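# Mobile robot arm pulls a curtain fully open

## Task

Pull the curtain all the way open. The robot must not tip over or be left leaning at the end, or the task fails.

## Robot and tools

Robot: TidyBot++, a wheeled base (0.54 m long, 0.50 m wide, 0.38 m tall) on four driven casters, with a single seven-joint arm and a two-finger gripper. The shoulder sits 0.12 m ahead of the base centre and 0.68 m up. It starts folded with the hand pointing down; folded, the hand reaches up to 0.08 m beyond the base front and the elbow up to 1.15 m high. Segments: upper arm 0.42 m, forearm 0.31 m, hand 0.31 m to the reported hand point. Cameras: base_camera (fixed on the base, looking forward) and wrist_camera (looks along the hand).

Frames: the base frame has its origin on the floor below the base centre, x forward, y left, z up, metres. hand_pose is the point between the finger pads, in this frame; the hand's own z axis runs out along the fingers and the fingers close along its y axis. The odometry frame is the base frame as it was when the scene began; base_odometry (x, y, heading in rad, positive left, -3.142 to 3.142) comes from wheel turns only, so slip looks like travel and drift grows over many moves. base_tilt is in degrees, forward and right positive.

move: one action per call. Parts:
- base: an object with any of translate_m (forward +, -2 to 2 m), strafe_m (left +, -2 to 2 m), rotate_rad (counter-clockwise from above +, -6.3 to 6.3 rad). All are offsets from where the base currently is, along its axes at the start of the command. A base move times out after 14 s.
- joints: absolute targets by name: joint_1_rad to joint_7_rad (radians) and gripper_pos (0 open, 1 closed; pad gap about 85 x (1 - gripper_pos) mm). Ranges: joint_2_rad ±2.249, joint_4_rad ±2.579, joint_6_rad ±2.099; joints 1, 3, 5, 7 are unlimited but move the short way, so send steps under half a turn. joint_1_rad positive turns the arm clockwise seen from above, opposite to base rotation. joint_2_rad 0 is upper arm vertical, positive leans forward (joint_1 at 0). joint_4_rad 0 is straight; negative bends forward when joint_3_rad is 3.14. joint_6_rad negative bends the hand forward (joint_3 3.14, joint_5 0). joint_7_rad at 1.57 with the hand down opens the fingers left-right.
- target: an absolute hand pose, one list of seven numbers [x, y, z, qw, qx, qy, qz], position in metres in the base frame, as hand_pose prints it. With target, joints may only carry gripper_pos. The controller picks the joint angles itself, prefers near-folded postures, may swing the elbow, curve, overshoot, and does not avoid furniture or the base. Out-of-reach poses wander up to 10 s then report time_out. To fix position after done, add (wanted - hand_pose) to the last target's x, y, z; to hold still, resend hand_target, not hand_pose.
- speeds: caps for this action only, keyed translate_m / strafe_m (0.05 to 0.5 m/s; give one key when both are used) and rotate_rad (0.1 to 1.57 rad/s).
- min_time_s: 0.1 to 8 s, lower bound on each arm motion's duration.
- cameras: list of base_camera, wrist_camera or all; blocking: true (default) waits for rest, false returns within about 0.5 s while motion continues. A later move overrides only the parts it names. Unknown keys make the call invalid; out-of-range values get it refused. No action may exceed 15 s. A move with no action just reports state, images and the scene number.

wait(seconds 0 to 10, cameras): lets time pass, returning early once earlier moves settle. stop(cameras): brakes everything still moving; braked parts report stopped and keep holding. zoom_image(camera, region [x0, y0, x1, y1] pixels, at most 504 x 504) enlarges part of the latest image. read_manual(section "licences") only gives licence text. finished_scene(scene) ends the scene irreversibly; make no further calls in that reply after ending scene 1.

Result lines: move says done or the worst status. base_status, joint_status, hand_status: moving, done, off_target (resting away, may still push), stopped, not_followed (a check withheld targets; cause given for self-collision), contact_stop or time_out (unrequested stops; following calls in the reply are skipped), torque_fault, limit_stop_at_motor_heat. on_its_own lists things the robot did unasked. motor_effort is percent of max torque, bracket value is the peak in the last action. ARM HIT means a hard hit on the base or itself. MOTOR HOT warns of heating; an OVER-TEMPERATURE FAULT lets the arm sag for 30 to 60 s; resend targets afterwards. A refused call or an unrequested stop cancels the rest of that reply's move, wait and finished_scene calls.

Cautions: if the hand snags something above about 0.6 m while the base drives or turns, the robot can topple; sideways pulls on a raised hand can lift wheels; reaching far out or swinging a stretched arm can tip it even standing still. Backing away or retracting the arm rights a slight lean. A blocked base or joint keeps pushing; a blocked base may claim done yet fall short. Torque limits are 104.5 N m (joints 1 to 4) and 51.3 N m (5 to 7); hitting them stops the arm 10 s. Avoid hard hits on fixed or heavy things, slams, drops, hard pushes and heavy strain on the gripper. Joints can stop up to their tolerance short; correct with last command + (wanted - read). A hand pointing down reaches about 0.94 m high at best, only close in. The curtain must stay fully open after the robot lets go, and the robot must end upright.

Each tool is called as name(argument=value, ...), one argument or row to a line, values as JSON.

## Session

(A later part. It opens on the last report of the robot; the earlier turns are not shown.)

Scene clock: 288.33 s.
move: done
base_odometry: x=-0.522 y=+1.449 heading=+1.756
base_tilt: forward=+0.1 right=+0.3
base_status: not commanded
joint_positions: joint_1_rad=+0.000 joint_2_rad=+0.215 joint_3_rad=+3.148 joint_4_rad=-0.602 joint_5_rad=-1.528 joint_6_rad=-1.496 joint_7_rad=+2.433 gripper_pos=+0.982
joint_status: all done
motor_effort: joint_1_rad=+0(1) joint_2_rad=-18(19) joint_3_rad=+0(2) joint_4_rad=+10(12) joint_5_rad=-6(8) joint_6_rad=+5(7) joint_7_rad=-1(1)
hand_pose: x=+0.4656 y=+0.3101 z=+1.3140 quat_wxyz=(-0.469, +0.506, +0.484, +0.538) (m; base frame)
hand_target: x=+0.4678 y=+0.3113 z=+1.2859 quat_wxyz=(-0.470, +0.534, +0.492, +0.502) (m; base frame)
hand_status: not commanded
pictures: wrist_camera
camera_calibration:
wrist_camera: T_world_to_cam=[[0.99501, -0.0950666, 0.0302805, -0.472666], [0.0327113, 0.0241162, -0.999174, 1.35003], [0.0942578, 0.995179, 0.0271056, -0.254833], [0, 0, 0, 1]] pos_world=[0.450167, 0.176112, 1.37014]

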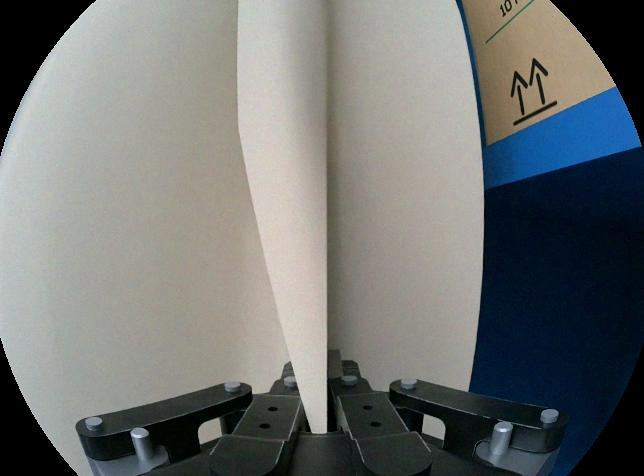

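move(
  base={"strafe_m": 0.5},
  speeds={"strafe_m": 0.2},
  joints={"joint_5_rad": -2.05},
  min_time_s=3,
  cameras=["all"],
)

Scene clock: 305.33 s.
move: done
base_odometry: x=-1.013 y=+1.357 heading=+1.755
base_tilt: forward=+0.1 right=+0.3
base_status: done
joint_positions: joint_1_rad=+0.009 joint_2_rad=+0.215 joint_3_rad=+3.148 joint_4_rad=-0.602 joint_5_rad=-2.017 joint_6_rad=-1.496 joint_7_rad=+2.433 gripper_pos=+0.982
joint_status: all done
motor_effort: joint_1_rad=-4(5) joint_2_rad=-20(21) joint_3_rad=-3(3) joint_4_rad=+11(13) joint_5_rad=-2(11) joint_6_rad=+2(9) joint_7_rad=-1(1)
hand_pose: x=+0.3674 y=+0.2781 z=+1.4214 quat_wxyz=(-0.631, +0.330, +0.458, +0.533) (m; base frame)
hand_target: x=+0.3533 y=+0.2771 z=+1.4138 quat_wxyz=(-0.657, +0.322, +0.467, +0.497) (m; base frame)
hand_status: not commanded
pictures: base_camera, wrist_camera
camera_calibration:
wrist_camera: T_world_to_cam=[[0.974836, 0.215896, 0.0555382, -0.496123], [-0.0302138, 0.374792, -0.926617, 1.28381], [-0.220868, 0.901621, 0.371884, -0.564894], [0, 0, 0, 1]] pos_world=[0.39766, 0.135269, 1.42723]

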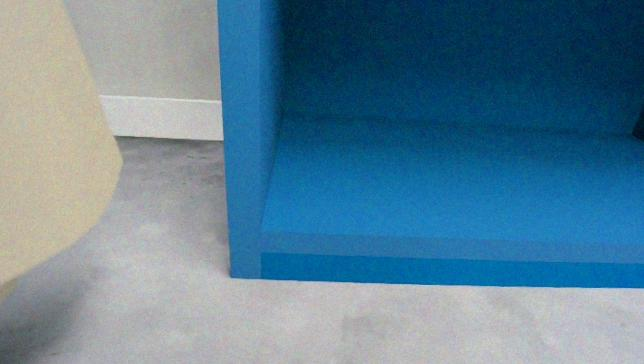

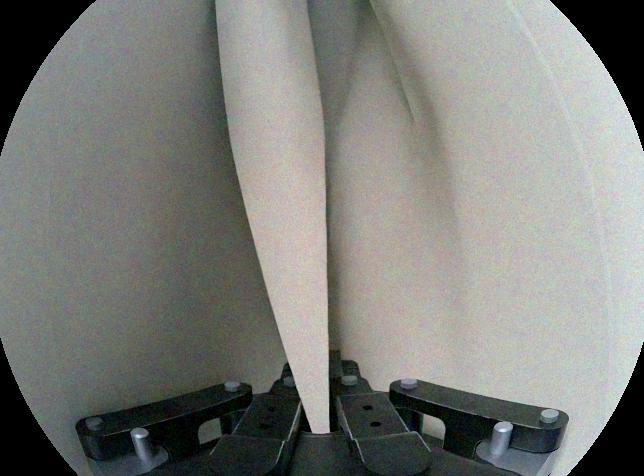

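move(
  base={"strafe_m": 0.3},
  speeds={"strafe_m": 0.12},
  cameras=["all"],
)

Scene clock: 321.00 s.
move: done
base_odometry: x=-1.308 y=+1.302 heading=+1.753
base_tilt: forward=+0.1 right=+0.4
base_status: done
joint_positions: joint_1_rad=+0.070 joint_2_rad=+0.215 joint_3_rad=+3.148 joint_4_rad=-0.602 joint_5_rad=-2.241 joint_6_rad=-1.437 joint_7_rad=+2.433 gripper_pos=+0.982
joint_status: not commanded
motor_effort: joint_1_rad=-15(16) joint_2_rad=-18(20) joint_3_rad=-5(5) joint_4_rad=+9(11) joint_5_rad=+29(33) joint_6_rad=-22(26) joint_7_rad=+0(1)
hand_pose: x=+0.3550 y=+0.2263 z=+1.4759 quat_wxyz=(-0.680, +0.258, +0.405, +0.554) (m; base frame)
hand_target: x=+0.3533 y=+0.2771 z=+1.4138 quat_wxyz=(-0.657, +0.322, +0.467, +0.497) (m; base frame)
hand_status: not commanded
pictures: base_camera, wrist_camera
camera_calibration:
wrist_camera: T_world_to_cam=[[0.963145, 0.2565, 0.0809968, -0.518435], [-0.0755644, 0.547008, -0.83371, 1.19336], [-0.258152, 0.796863, 0.54623, -0.761628], [0, 0, 0, 1]] pos_world=[0.392888, 0.0871116, 1.45294]

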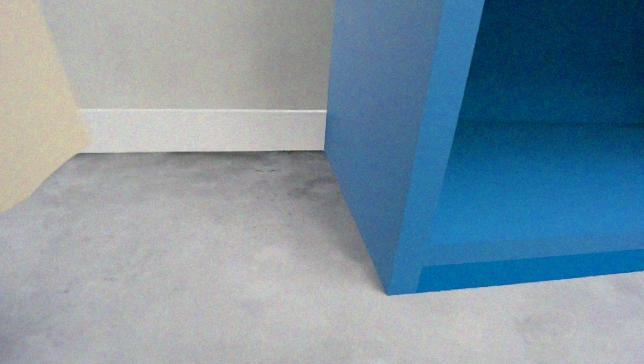

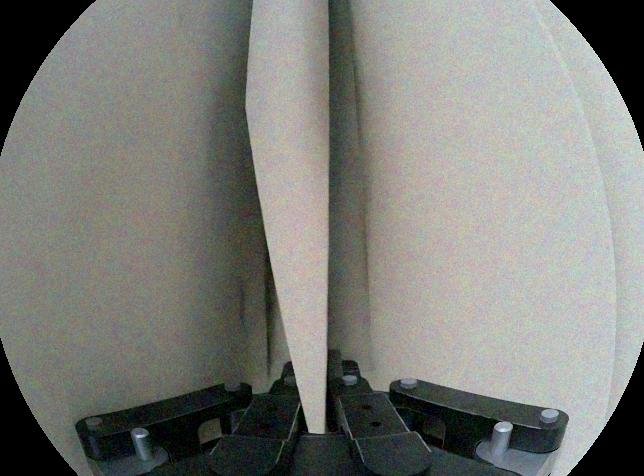

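move(
  base={"strafe_m": -0.12},
)

move(
  joints={"gripper_pos": 0},
)

move(
  base={"strafe_m": -0.6},
  joints={"joint_5_rad": -2.3},
  cameras=["all"],
)

Scene clock: 333.17 s.
move: done
base_odometry: x=-1.189 y=+1.324 heading=+1.754
base_tilt: forward=+0.1 right=+0.3
base_status: done
joint_positions: joint_1_rad=+0.049 joint_2_rad=+0.216 joint_3_rad=+3.148 joint_4_rad=-0.604 joint_5_rad=-2.120 joint_6_rad=-1.466 joint_7_rad=+2.433 gripper_pos=+0.982
joint_status: not commanded
motor_effort: joint_1_rad=-5(15) joint_2_rad=-20(22) joint_3_rad=-3(4) joint_4_rad=+11(13) joint_5_rad=+1(29) joint_6_rad=+0(23) joint_7_rad=+0(0)
hand_pose: x=+0.3667 y=+0.2525 z=+1.4475 quat_wxyz=(-0.652, +0.301, +0.430, +0.548) (m; base frame)
hand_target: x=+0.3533 y=+0.2771 z=+1.4138 quat_wxyz=(-0.657, +0.322, +0.467, +0.497) (m; base frame)
hand_status: not commanded
pictures: none

Scene clock: 334.27 s.
move: done
base_odometry: x=-1.189 y=+1.324 heading=+1.754
base_tilt: forward=+0.0 right=+0.3
base_status: not commanded
joint_positions: joint_1_rad=+0.038 joint_2_rad=+0.216 joint_3_rad=+3.148 joint_4_rad=-0.604 joint_5_rad=-2.102 joint_6_rad=-1.485 joint_7_rad=+2.433 gripper_pos=+0.000
joint_status: all done
motor_effort: joint_1_rad=-3(5) joint_2_rad=-20(21) joint_3_rad=-3(3) joint_4_rad=+11(12) joint_5_rad=-5(5) joint_6_rad=+6(6) joint_7_rad=-1(1)
hand_pose: x=+0.3629 y=+0.2587 z=+1.4401 quat_wxyz=(-0.649, +0.304, +0.441, +0.540) (m; base frame)
hand_target: x=+0.3533 y=+0.2771 z=+1.4138 quat_wxyz=(-0.657, +0.322, +0.467, +0.497) (m; base frame)
hand_status: not commanded
pictures: none

Scene clock: 336.73 s.
move: done
base_odometry: x=-0.599 y=+1.434 heading=+1.754
base_tilt: forward=+0.1 right=+0.3
base_status: done
joint_positions: joint_1_rad=+0.015 joint_2_rad=+0.220 joint_3_rad=+3.148 joint_4_rad=-0.607 joint_5_rad=-2.258 joint_6_rad=-1.495 joint_7_rad=+2.433 gripper_pos=+0.000
joint_status: all done
motor_effort: joint_1_rad=+1(4) joint_2_rad=-17(23) joint_3_rad=-1(3) joint_4_rad=+9(12) joint_5_rad=-6(10) joint_6_rad=+6(9) joint_7_rad=-1(1)
hand_pose: x=+0.3311 y=+0.2374 z=+1.4659 quat_wxyz=(-0.699, +0.237, +0.431, +0.518) (m; base frame)
hand_target: x=+0.3108 y=+0.2329 z=+1.4613 quat_wxyz=(-0.723, +0.220, +0.444, +0.481) (m; base frame)
hand_status: not commanded
pictures: base_camera, wrist_camera
camera_calibration:
wrist_camera: T_world_to_cam=[[0.930155, 0.353618, 0.0988249, -0.535876], [-0.108381, 0.521594, -0.846282, 1.21249], [-0.350807, 0.776462, 0.523489, -0.702334], [0, 0, 0, 1]] pos_world=[0.383475, 0.102406, 1.44673]

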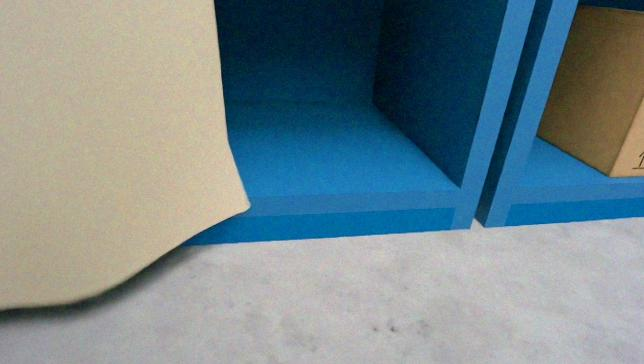

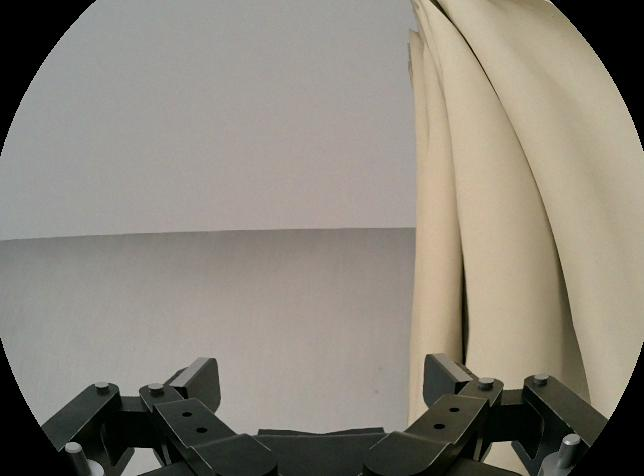

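move(
  base={"translate_m": -0.35, "rotate_rad": 0.15},
  cameras=["all"],
)

Scene clock: 350.37 s.
move: done
base_odometry: x=-0.535 y=+1.089 heading=+1.905
base_tilt: forward=+0.0 right=+0.3
base_status: done
joint_positions: joint_1_rad=+0.007 joint_2_rad=+0.216 joint_3_rad=+3.147 joint_4_rad=-0.607 joint_5_rad=-2.258 joint_6_rad=-1.495 joint_7_rad=+2.433 gripper_pos=+0.000
joint_status: not commanded
motor_effort: joint_1_rad=+0(2) joint_2_rad=-17(22) joint_3_rad=-1(2) joint_4_rad=+9(11) joint_5_rad=-6(7) joint_6_rad=+5(7) joint_7_rad=-1(1)
hand_pose: x=+0.3258 y=+0.2391 z=+1.4668 quat_wxyz=(-0.700, +0.235, +0.433, +0.516) (m; base frame)
hand_target: x=+0.3108 y=+0.2329 z=+1.4613 quat_wxyz=(-0.723, +0.220, +0.444, +0.481) (m; base frame)
hand_status: not commanded
pictures: base_camera, wrist_camera
camera_calibration:
wrist_camera: T_world_to_cam=[[0.926905, 0.360903, 0.102942, -0.538305], [-0.108712, 0.520731, -0.846771, 1.21279], [-0.359207, 0.773685, 0.521903, -0.700228], [0, 0, 0, 1]] pos_world=[0.379275, 0.104494, 1.44782]

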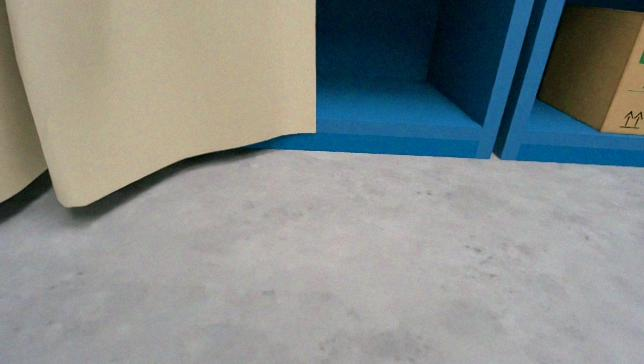

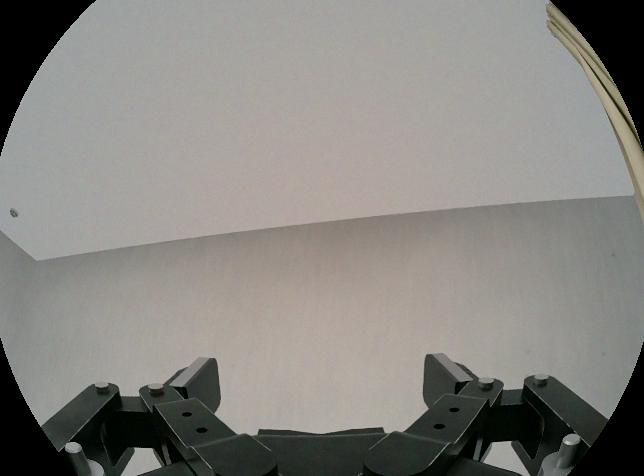

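move(
  base={"translate_m": -0.45},
  joints={"joint_5_rad": 0, "joint_6_rad": -0.55, "joint_7_rad": 1.57},
  cameras=["all"],
)

Scene clock: 360.57 s.
move: done
base_odometry: x=-0.387 y=+0.664 heading=+1.905
base_tilt: forward=+0.1 right=+0.3
base_status: done
joint_positions: joint_1_rad=+0.007 joint_2_rad=+0.214 joint_3_rad=+3.147 joint_4_rad=-0.607 joint_5_rad=-0.054 joint_6_rad=-0.653 joint_7_rad=+1.617 gripper_pos=+0.000
joint_status: all done
motor_effort: joint_1_rad=+0(1) joint_2_rad=-22(25) joint_3_rad=+0(1) joint_4_rad=+15(17) joint_5_rad=-1(8) joint_6_rad=+9(10) joint_7_rad=-1(2)
hand_pose: x=+0.7486 y=+0.0045 z=+1.3369 quat_wxyz=(-0.005, +0.672, +0.009, +0.740) (m; base frame)
hand_target: x=+0.7511 y=+0.0021 z=+1.3582 quat_wxyz=(-0.001, +0.640, +0.000, +0.768) (m; base frame)
hand_status: not commanded
pictures: base_camera, wrist_camera
camera_calibration:
wrist_camera: T_world_to_cam=[[0.0161734, -0.999831, -0.00877317, 0.00515688], [0.104311, 0.0104137, -0.99449, 1.31118], [0.994413, 0.0151691, 0.104462, -0.750933], [0, 0, 0, 1]] pos_world=[0.609883, 0.00289277, 1.38245]

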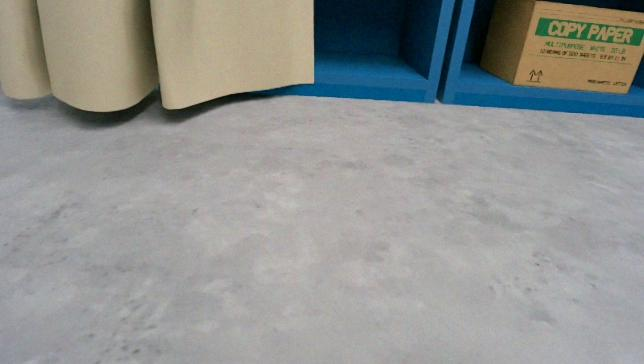

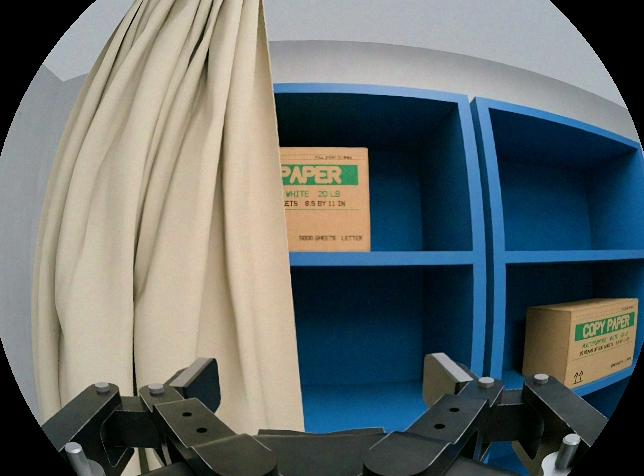

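move(
  joints={"joint_6_rad": 0.05},
  cameras=["wrist_camera"],
)

Scene clock: 390.77 s.
move: done
base_odometry: x=-0.387 y=+0.664 heading=+1.905
base_tilt: forward=+0.1 right=+0.3
base_status: not commanded
joint_positions: joint_1_rad=+0.007 joint_2_rad=+0.214 joint_3_rad=+3.147 joint_4_rad=-0.608 joint_5_rad=-0.054 joint_6_rad=-0.047 joint_7_rad=+1.617 gripper_pos=+0.000
joint_status: all done
motor_effort: joint_1_rad=+0(1) joint_2_rad=-21(26) joint_3_rad=+0(1) joint_4_rad=+14(18) joint_5_rad=+0(1) joint_6_rad=+7(11) joint_7_rad=-1(1)
hand_pose: x=+0.6766 y=-0.0038 z=+1.5079 quat_wxyz=(+0.002, +0.421, -0.003, +0.907) (m; base frame)
hand_target: x=+0.6660 y=+0.0019 z=+1.5214 quat_wxyz=(-0.001, +0.385, +0.000, +0.923) (m; base frame)
hand_status: not commanded
pictures: wrist_camera
camera_calibration:
wrist_camera: T_world_to_cam=[[0.000446898, -0.99983, -0.018458, 0.0246902], [0.651945, 0.0142874, -0.758131, 0.762023], [0.758266, -0.0116948, 0.651841, -1.36274], [0, 0, 0, 1]] pos_world=[0.53651, -0.00213821, 1.46646]

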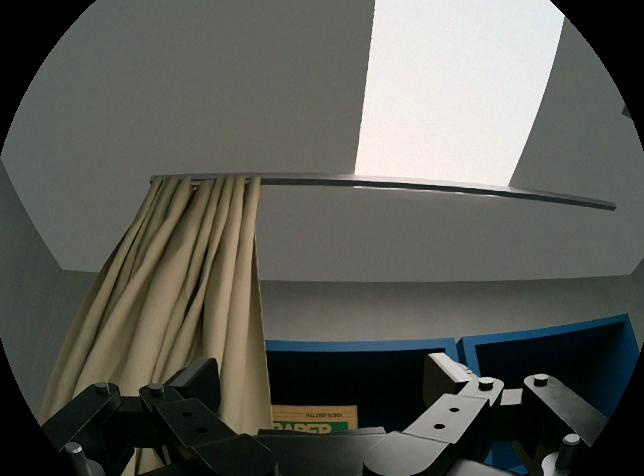

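move(
  base={"strafe_m": -0.33, "translate_m": 0.2},
  joints={"joint_5_rad": -1.53, "joint_6_rad": -1.58, "joint_7_rad": 2.38},
)

move(
  base={"translate_m": 0.56},
  cameras=["all"],
)

Scene clock: 428.83 s.
move: done
base_odometry: x=-0.141 y=+0.961 heading=+1.904
base_tilt: forward=+0.1 right=+0.3
base_status: done
joint_positions: joint_1_rad=+0.007 joint_2_rad=+0.214 joint_3_rad=+3.146 joint_4_rad=-0.608 joint_5_rad=-1.461 joint_6_rad=-1.497 joint_7_rad=+2.334 gripper_pos=+0.000
joint_status: all done
motor_effort: joint_1_rad=+0(3) joint_2_rad=-19(26) joint_3_rad=-1(3) joint_4_rad=+11(16) joint_5_rad=-8(8) joint_6_rad=+7(9) joint_7_rad=-1(2)
hand_pose: x=+0.4822 y=+0.3059 z=+1.2975 quat_wxyz=(-0.470, +0.554, +0.456, +0.513) (m; base frame)
hand_target: x=+0.4505 y=+0.3123 z=+1.2913 quat_wxyz=(-0.494, +0.521, +0.496, +0.488) (m; base frame)
hand_status: not commanded
pictures: none

Scene clock: 431.27 s.
move: done
base_odometry: x=-0.324 y=+1.491 heading=+1.904
base_tilt: forward=+0.1 right=+0.3
base_status: done
joint_positions: joint_1_rad=+0.007 joint_2_rad=+0.219 joint_3_rad=+3.146 joint_4_rad=-0.608 joint_5_rad=-1.466 joint_6_rad=-1.500 joint_7_rad=+2.334 gripper_pos=+0.000
joint_status: not commanded
motor_effort: joint_1_rad=+0(1) joint_2_rad=-19(23) joint_3_rad=-1(2) joint_4_rad=+11(13) joint_5_rad=-7(8) joint_6_rad=+6(7) joint_7_rad=-1(1)
hand_pose: x=+0.4833 y=+0.3062 z=+1.2964 quat_wxyz=(-0.473, +0.554, +0.456, +0.511) (m; base frame)
hand_target: x=+0.4505 y=+0.3123 z=+1.2913 quat_wxyz=(-0.494, +0.521, +0.496, +0.488) (m; base frame)
hand_status: not commanded
pictures: base_camera, wrist_camera
camera_calibration:
wrist_camera: T_world_to_cam=[[0.987255, -0.141337, -0.0731504, -0.338005], [-0.0755021, -0.0113414, -0.997081, 1.39244], [0.140095, 0.989897, -0.0218681, -0.209187], [0, 0, 0, 1]] pos_world=[0.468135, 0.175093, 1.35907]

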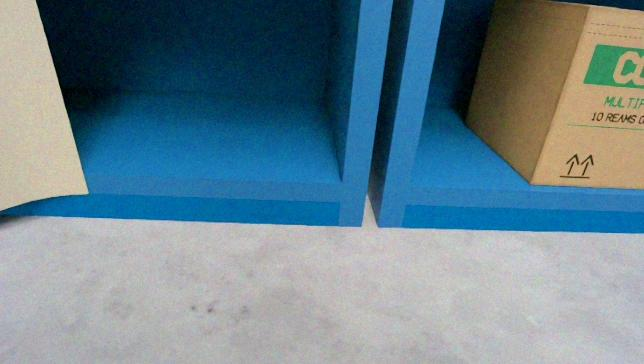

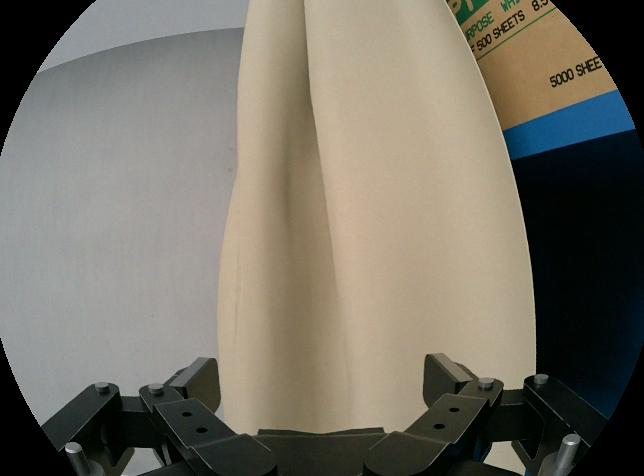

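move(
  base={"translate_m": 0.05, "strafe_m": 0.14},
  speeds={"strafe_m": 0.2},
)

move(
  joints={"gripper_pos": 1},
  cameras=["wrist_camera"],
)

Scene clock: 450.00 s.
move: done
base_odometry: x=-0.473 y=+1.492 heading=+1.904
base_tilt: forward=+0.1 right=+0.3
base_status: done
joint_positions: joint_1_rad=+0.006 joint_2_rad=+0.219 joint_3_rad=+3.146 joint_4_rad=-0.608 joint_5_rad=-1.466 joint_6_rad=-1.500 joint_7_rad=+2.334 gripper_pos=+0.000
joint_status: not commanded
motor_effort: joint_1_rad=+1(2) joint_2_rad=-19(20) joint_3_rad=-1(2) joint_4_rad=+12(12) joint_5_rad=-7(8) joint_6_rad=+7(7) joint_7_rad=-1(1)
hand_pose: x=+0.4829 y=+0.3066 z=+1.2964 quat_wxyz=(-0.474, +0.554, +0.457, +0.511) (m; base frame)
hand_target: x=+0.4505 y=+0.3123 z=+1.2913 quat_wxyz=(-0.494, +0.521, +0.496, +0.488) (m; base frame)
hand_status: not commanded
pictures: none

Scene clock: 451.10 s.
move: done
base_odometry: x=-0.473 y=+1.492 heading=+1.904
base_tilt: forward=+0.1 right=+0.3
base_status: not commanded
joint_positions: joint_1_rad=+0.006 joint_2_rad=+0.219 joint_3_rad=+3.146 joint_4_rad=-0.608 joint_5_rad=-1.466 joint_6_rad=-1.500 joint_7_rad=+2.334 gripper_pos=+0.999
joint_status: all done
motor_effort: joint_1_rad=+0(1) joint_2_rad=-18(20) joint_3_rad=+0(2) joint_4_rad=+11(12) joint_5_rad=-7(8) joint_6_rad=+6(7) joint_7_rad=-1(1)
hand_pose: x=+0.4829 y=+0.3066 z=+1.2964 quat_wxyz=(-0.474, +0.554, +0.457, +0.511) (m; base frame)
hand_target: x=+0.4505 y=+0.3123 z=+1.2913 quat_wxyz=(-0.494, +0.521, +0.496, +0.488) (m; base frame)
hand_status: not commanded
pictures: wrist_camera
camera_calibration:
wrist_camera: T_world_to_cam=[[0.987438, -0.140046, -0.0731716, -0.338033], [-0.075522, -0.0115357, -0.997077, 1.39247], [0.138792, 0.990078, -0.0219674, -0.208841], [0, 0, 0, 1]] pos_world=[0.467934, 0.175492, 1.35907]

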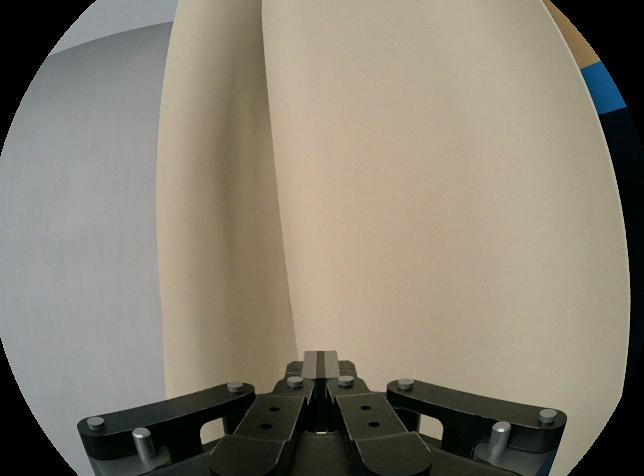

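move(
  joints={"gripper_pos": 0},
)

move(
  base={"strafe_m": 0.09},
  cameras=["wrist_camera"],
)

move(
  joints={"gripper_pos": 1},
  cameras=["wrist_camera"],
)

Scene clock: 467.50 s.
move: done
base_odometry: x=-0.473 y=+1.492 heading=+1.904
base_tilt: forward=+0.0 right=+0.3
base_status: not commanded
joint_positions: joint_1_rad=+0.006 joint_2_rad=+0.219 joint_3_rad=+3.146 joint_4_rad=-0.608 joint_5_rad=-1.466 joint_6_rad=-1.500 joint_7_rad=+2.334 gripper_pos=+0.000
joint_status: all done
motor_effort: joint_1_rad=+0(1) joint_2_rad=-19(20) joint_3_rad=-1(1) joint_4_rad=+11(12) joint_5_rad=-7(8) joint_6_rad=+7(7) joint_7_rad=-1(1)
hand_pose: x=+0.4829 y=+0.3066 z=+1.2964 quat_wxyz=(-0.474, +0.554, +0.457, +0.511) (m; base frame)
hand_target: x=+0.4505 y=+0.3123 z=+1.2913 quat_wxyz=(-0.494, +0.521, +0.496, +0.488) (m; base frame)
hand_status: not commanded
pictures: none

Scene clock: 468.70 s.
move: done
base_odometry: x=-0.558 y=+1.463 heading=+1.904
base_tilt: forward=+0.1 right=+0.3
base_status: done
joint_positions: joint_1_rad=+0.002 joint_2_rad=+0.219 joint_3_rad=+3.146 joint_4_rad=-0.608 joint_5_rad=-1.467 joint_6_rad=-1.501 joint_7_rad=+2.334 gripper_pos=+0.000
joint_status: not commanded
motor_effort: joint_1_rad=+1(3) joint_2_rad=-19(20) joint_3_rad=+0(3) joint_4_rad=+11(12) joint_5_rad=-7(8) joint_6_rad=+6(7) joint_7_rad=-1(1)
hand_pose: x=+0.4816 y=+0.3080 z=+1.2964 quat_wxyz=(-0.475, +0.553, +0.458, +0.510) (m; base frame)
hand_target: x=+0.4505 y=+0.3123 z=+1.2913 quat_wxyz=(-0.494, +0.521, +0.496, +0.488) (m; base frame)
hand_status: not commanded
pictures: wrist_camera
camera_calibration:
wrist_camera: T_world_to_cam=[[0.988035, -0.135762, -0.0731819, -0.338066], [-0.0754949, -0.0119607, -0.997074, 1.39248], [0.134489, 0.990669, -0.0220669, -0.208069], [0, 0, 0, 1]] pos_world=[0.467129, 0.176886, 1.35907]

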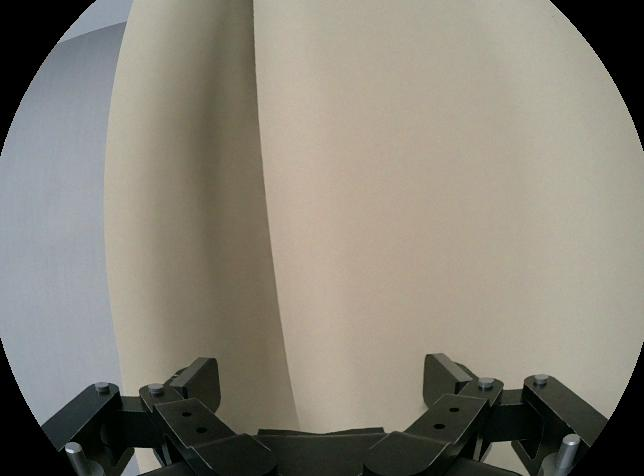

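Scene clock: 469.80 s.
move: done
base_odometry: x=-0.558 y=+1.463 heading=+1.904
base_tilt: forward=+0.1 right=+0.3
base_status: not commanded
joint_positions: joint_1_rad=+0.002 joint_2_rad=+0.219 joint_3_rad=+3.146 joint_4_rad=-0.608 joint_5_rad=-1.469 joint_6_rad=-1.501 joint_7_rad=+2.336 gripper_pos=+0.990
joint_status: all done
motor_effort: joint_1_rad=+0(1) joint_2_rad=-18(19) joint_3_rad=-1(2) joint_4_rad=+11(12) joint_5_rad=-7(8) joint_6_rad=+6(7) joint_7_rad=-1(1)
hand_pose: x=+0.4811 y=+0.3081 z=+1.2969 quat_wxyz=(-0.475, +0.551, +0.458, +0.510) (m; base frame)
hand_target: x=+0.4505 y=+0.3123 z=+1.2913 quat_wxyz=(-0.494, +0.521, +0.496, +0.488) (m; base frame)
hand_status: not commanded
pictures: wrist_camera
camera_calibration:
wrist_camera: T_world_to_cam=[[0.988399, -0.134093, -0.071321, -0.340637], [-0.073404, -0.0106481, -0.997245, 1.39177], [0.132964, 0.990912, -0.0203676, -0.209642], [0, 0, 0, 1]] pos_world=[0.466721, 0.176879, 1.35937]

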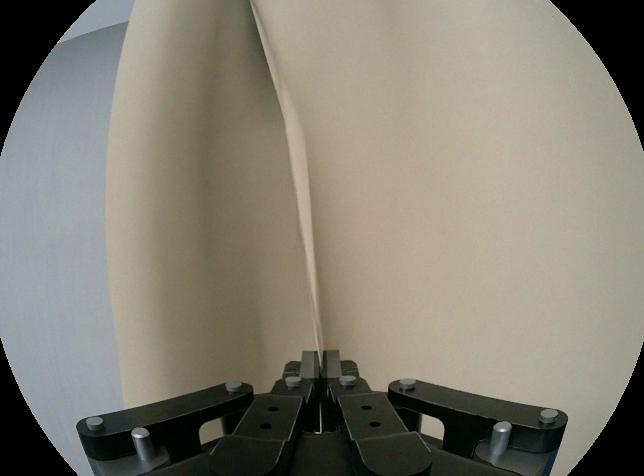

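move(
  base={"strafe_m": 0.5},
  speeds={"strafe_m": 0.2},
  joints={"joint_5_rad": -2.1},
  min_time_s=3,
  cameras=["wrist_camera"],
)

move(
  base={"strafe_m": 0.22},
  speeds={"strafe_m": 0.12},
  cameras=["all"],
)

Scene clock: 481.53 s.
move: done
base_odometry: x=-1.031 y=+1.300 heading=+1.904
base_tilt: forward=+0.1 right=+0.3
base_status: done
joint_positions: joint_1_rad=+0.007 joint_2_rad=+0.219 joint_3_rad=+3.146 joint_4_rad=-0.608 joint_5_rad=-2.045 joint_6_rad=-1.517 joint_7_rad=+2.336 gripper_pos=+0.990
joint_status: all done
motor_effort: joint_1_rad=-3(4) joint_2_rad=-21(22) joint_3_rad=-3(4) joint_4_rad=+12(13) joint_5_rad=-5(12) joint_6_rad=+5(10) joint_7_rad=+0(1)
hand_pose: x=+0.3611 y=+0.2755 z=+1.4211 quat_wxyz=(-0.666, +0.341, +0.445, +0.491) (m; base frame)
hand_target: x=+0.3372 y=+0.2696 z=+1.4177 quat_wxyz=(-0.675, +0.304, +0.472, +0.479) (m; base frame)
hand_status: not commanded
pictures: wrist_camera
camera_calibration:
wrist_camera: T_world_to_cam=[[0.957885, 0.285268, -0.0328403, -0.376724], [-0.137197, 0.354193, -0.925054, 1.32641], [-0.252256, 0.8906, 0.378414, -0.558773], [0, 0, 0, 1]] pos_world=[0.401884, 0.135304, 1.42608]

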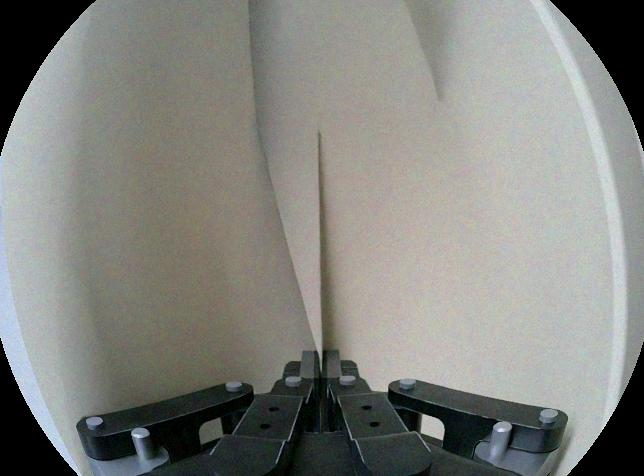

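Scene clock: 484.00 s.
move: done
base_odometry: x=-1.238 y=+1.228 heading=+1.903
base_tilt: forward=+0.1 right=+0.4
base_status: done
joint_positions: joint_1_rad=+0.064 joint_2_rad=+0.219 joint_3_rad=+3.147 joint_4_rad=-0.608 joint_5_rad=-2.253 joint_6_rad=-1.481 joint_7_rad=+2.339 gripper_pos=+0.990
joint_status: not commanded
motor_effort: joint_1_rad=-15(15) joint_2_rad=-20(23) joint_3_rad=-5(5) joint_4_rad=+10(12) joint_5_rad=+25(27) joint_6_rad=-20(22) joint_7_rad=-2(2)
hand_pose: x=+0.3460 y=+0.2271 z=+1.4681 quat_wxyz=(-0.710, +0.270, +0.407, +0.507) (m; base frame)
hand_target: x=+0.3372 y=+0.2696 z=+1.4177 quat_wxyz=(-0.675, +0.304, +0.472, +0.479) (m; base frame)
hand_status: not commanded
pictures: base_camera, wrist_camera
camera_calibration:
wrist_camera: T_world_to_cam=[[0.938848, 0.3441, 0.0126525, -0.420565], [-0.172032, 0.500571, -0.84843, 1.25127], [-0.298278, 0.79437, 0.529156, -0.720861], [0, 0, 0, 1]] pos_world=[0.395087, 0.0909978, 1.44838]

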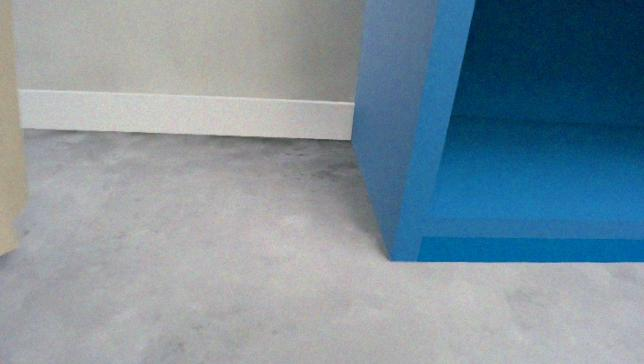

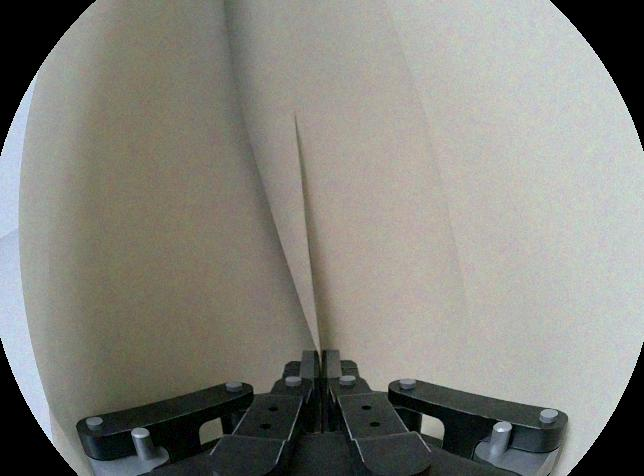

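move(
  base={"strafe_m": -0.2},
  speeds={"strafe_m": 0.25},
)

move(
  joints={"gripper_pos": 0},
)

move(
  base={"strafe_m": -0.5, "translate_m": -0.1},
  speeds={"strafe_m": 0.4},
)

move(
  base={"translate_m": -0.7},
  joints={"joint_5_rad": 0, "joint_6_rad": -0.1, "joint_7_rad": 1.57},
  cameras=["all"],
)

Scene clock: 496.37 s.
move: done
base_odometry: x=-1.049 y=+1.293 heading=+1.903
base_tilt: forward=+0.1 right=+0.3
base_status: done
joint_positions: joint_1_rad=+0.026 joint_2_rad=+0.219 joint_3_rad=+3.147 joint_4_rad=-0.608 joint_5_rad=-2.109 joint_6_rad=-1.544 joint_7_rad=+2.339 gripper_pos=+0.990
joint_status: not commanded
motor_effort: joint_1_rad=-1(15) joint_2_rad=-20(23) joint_3_rad=-2(5) joint_4_rad=+12(12) joint_5_rad=-9(25) joint_6_rad=+9(21) joint_7_rad=+0(2)
hand_pose: x=+0.3477 y=+0.2618 z=+1.4283 quat_wxyz=(-0.678, +0.317, +0.450, +0.487) (m; base frame)
hand_target: x=+0.3372 y=+0.2696 z=+1.4177 quat_wxyz=(-0.675, +0.304, +0.472, +0.479) (m; base frame)
hand_status: not commanded
pictures: none

Scene clock: 497.47 s.
move: done
base_odometry: x=-1.049 y=+1.293 heading=+1.903
base_tilt: forward=+0.1 right=+0.4
base_status: not commanded
joint_positions: joint_1_rad=+0.026 joint_2_rad=+0.219 joint_3_rad=+3.147 joint_4_rad=-0.608 joint_5_rad=-2.109 joint_6_rad=-1.544 joint_7_rad=+2.339 gripper_pos=+0.000
joint_status: all done
motor_effort: joint_1_rad=-1(3) joint_2_rad=-19(20) joint_3_rad=-2(3) joint_4_rad=+9(11) joint_5_rad=-5(8) joint_6_rad=+5(9) joint_7_rad=-1(1)
hand_pose: x=+0.3476 y=+0.2619 z=+1.4283 quat_wxyz=(-0.678, +0.317, +0.450, +0.487) (m; base frame)
hand_target: x=+0.3372 y=+0.2696 z=+1.4177 quat_wxyz=(-0.675, +0.304, +0.472, +0.479) (m; base frame)
hand_status: not commanded
pictures: none

Scene clock: 500.03 s.
move: done
base_odometry: x=-0.544 y=+1.362 heading=+1.904
base_tilt: forward=+0.1 right=+0.3
base_status: done
joint_positions: joint_1_rad=+0.016 joint_2_rad=+0.219 joint_3_rad=+3.147 joint_4_rad=-0.608 joint_5_rad=-2.109 joint_6_rad=-1.544 joint_7_rad=+2.339 gripper_pos=+0.000
joint_status: not commanded
motor_effort: joint_1_rad=+0(3) joint_2_rad=-16(21) joint_3_rad=-1(2) joint_4_rad=+9(11) joint_5_rad=-6(8) joint_6_rad=+6(7) joint_7_rad=-1(1)
hand_pose: x=+0.3450 y=+0.2642 z=+1.4283 quat_wxyz=(-0.680, +0.315, +0.452, +0.484) (m; base frame)
hand_target: x=+0.3372 y=+0.2696 z=+1.4177 quat_wxyz=(-0.675, +0.304, +0.472, +0.479) (m; base frame)
hand_status: not commanded
pictures: none

Scene clock: 502.67 s.
move: done
base_odometry: x=-0.315 y=+0.700 heading=+1.904
base_tilt: forward=+0.1 right=+0.3
base_status: done
joint_positions: joint_1_rad=+0.014 joint_2_rad=+0.220 joint_3_rad=+3.147 joint_4_rad=-0.608 joint_5_rad=-0.055 joint_6_rad=-0.197 joint_7_rad=+1.617 gripper_pos=+0.000
joint_status: all done
motor_effort: joint_1_rad=+0(2) joint_2_rad=-22(26) joint_3_rad=+0(2) joint_4_rad=+14(16) joint_5_rad=-1(8) joint_6_rad=+8(9) joint_7_rad=-1(2)
hand_pose: x=+0.7080 y=-0.0057 z=+1.4671 quat_wxyz=(+0.003, +0.490, -0.001, +0.872) (m; base frame)
hand_target: x=+0.6963 y=+0.0020 z=+1.4859 quat_wxyz=(-0.001, +0.453, +0.000, +0.892) (m; base frame)
hand_status: not commanded
pictures: base_camera, wrist_camera
camera_calibration:
wrist_camera: T_world_to_cam=[[-0.00240543, -0.99987, -0.0159732, 0.020449], [0.527107, 0.0123063, -0.84971, 0.933311], [0.849796, -0.0104635, 0.527008, -1.24166], [0, 0, 0, 1]] pos_world=[0.563253, -0.00403136, 1.44774]

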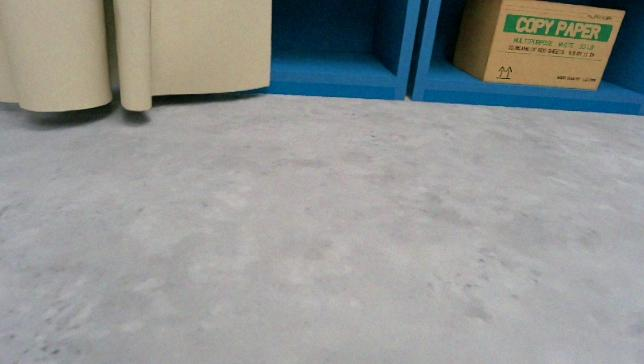

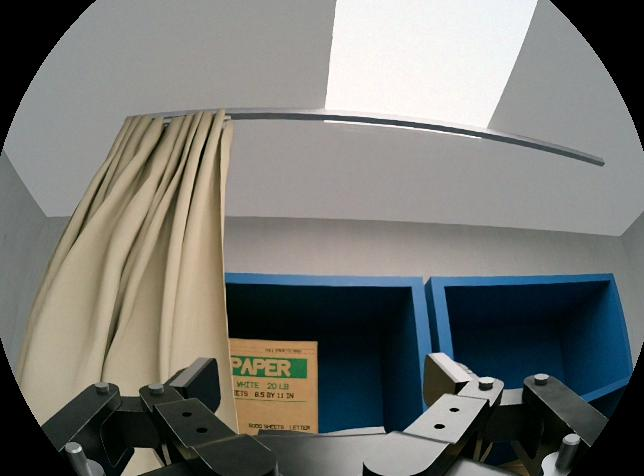

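finished_scene(
  scene=2,
)

The scene is finished: the task was done.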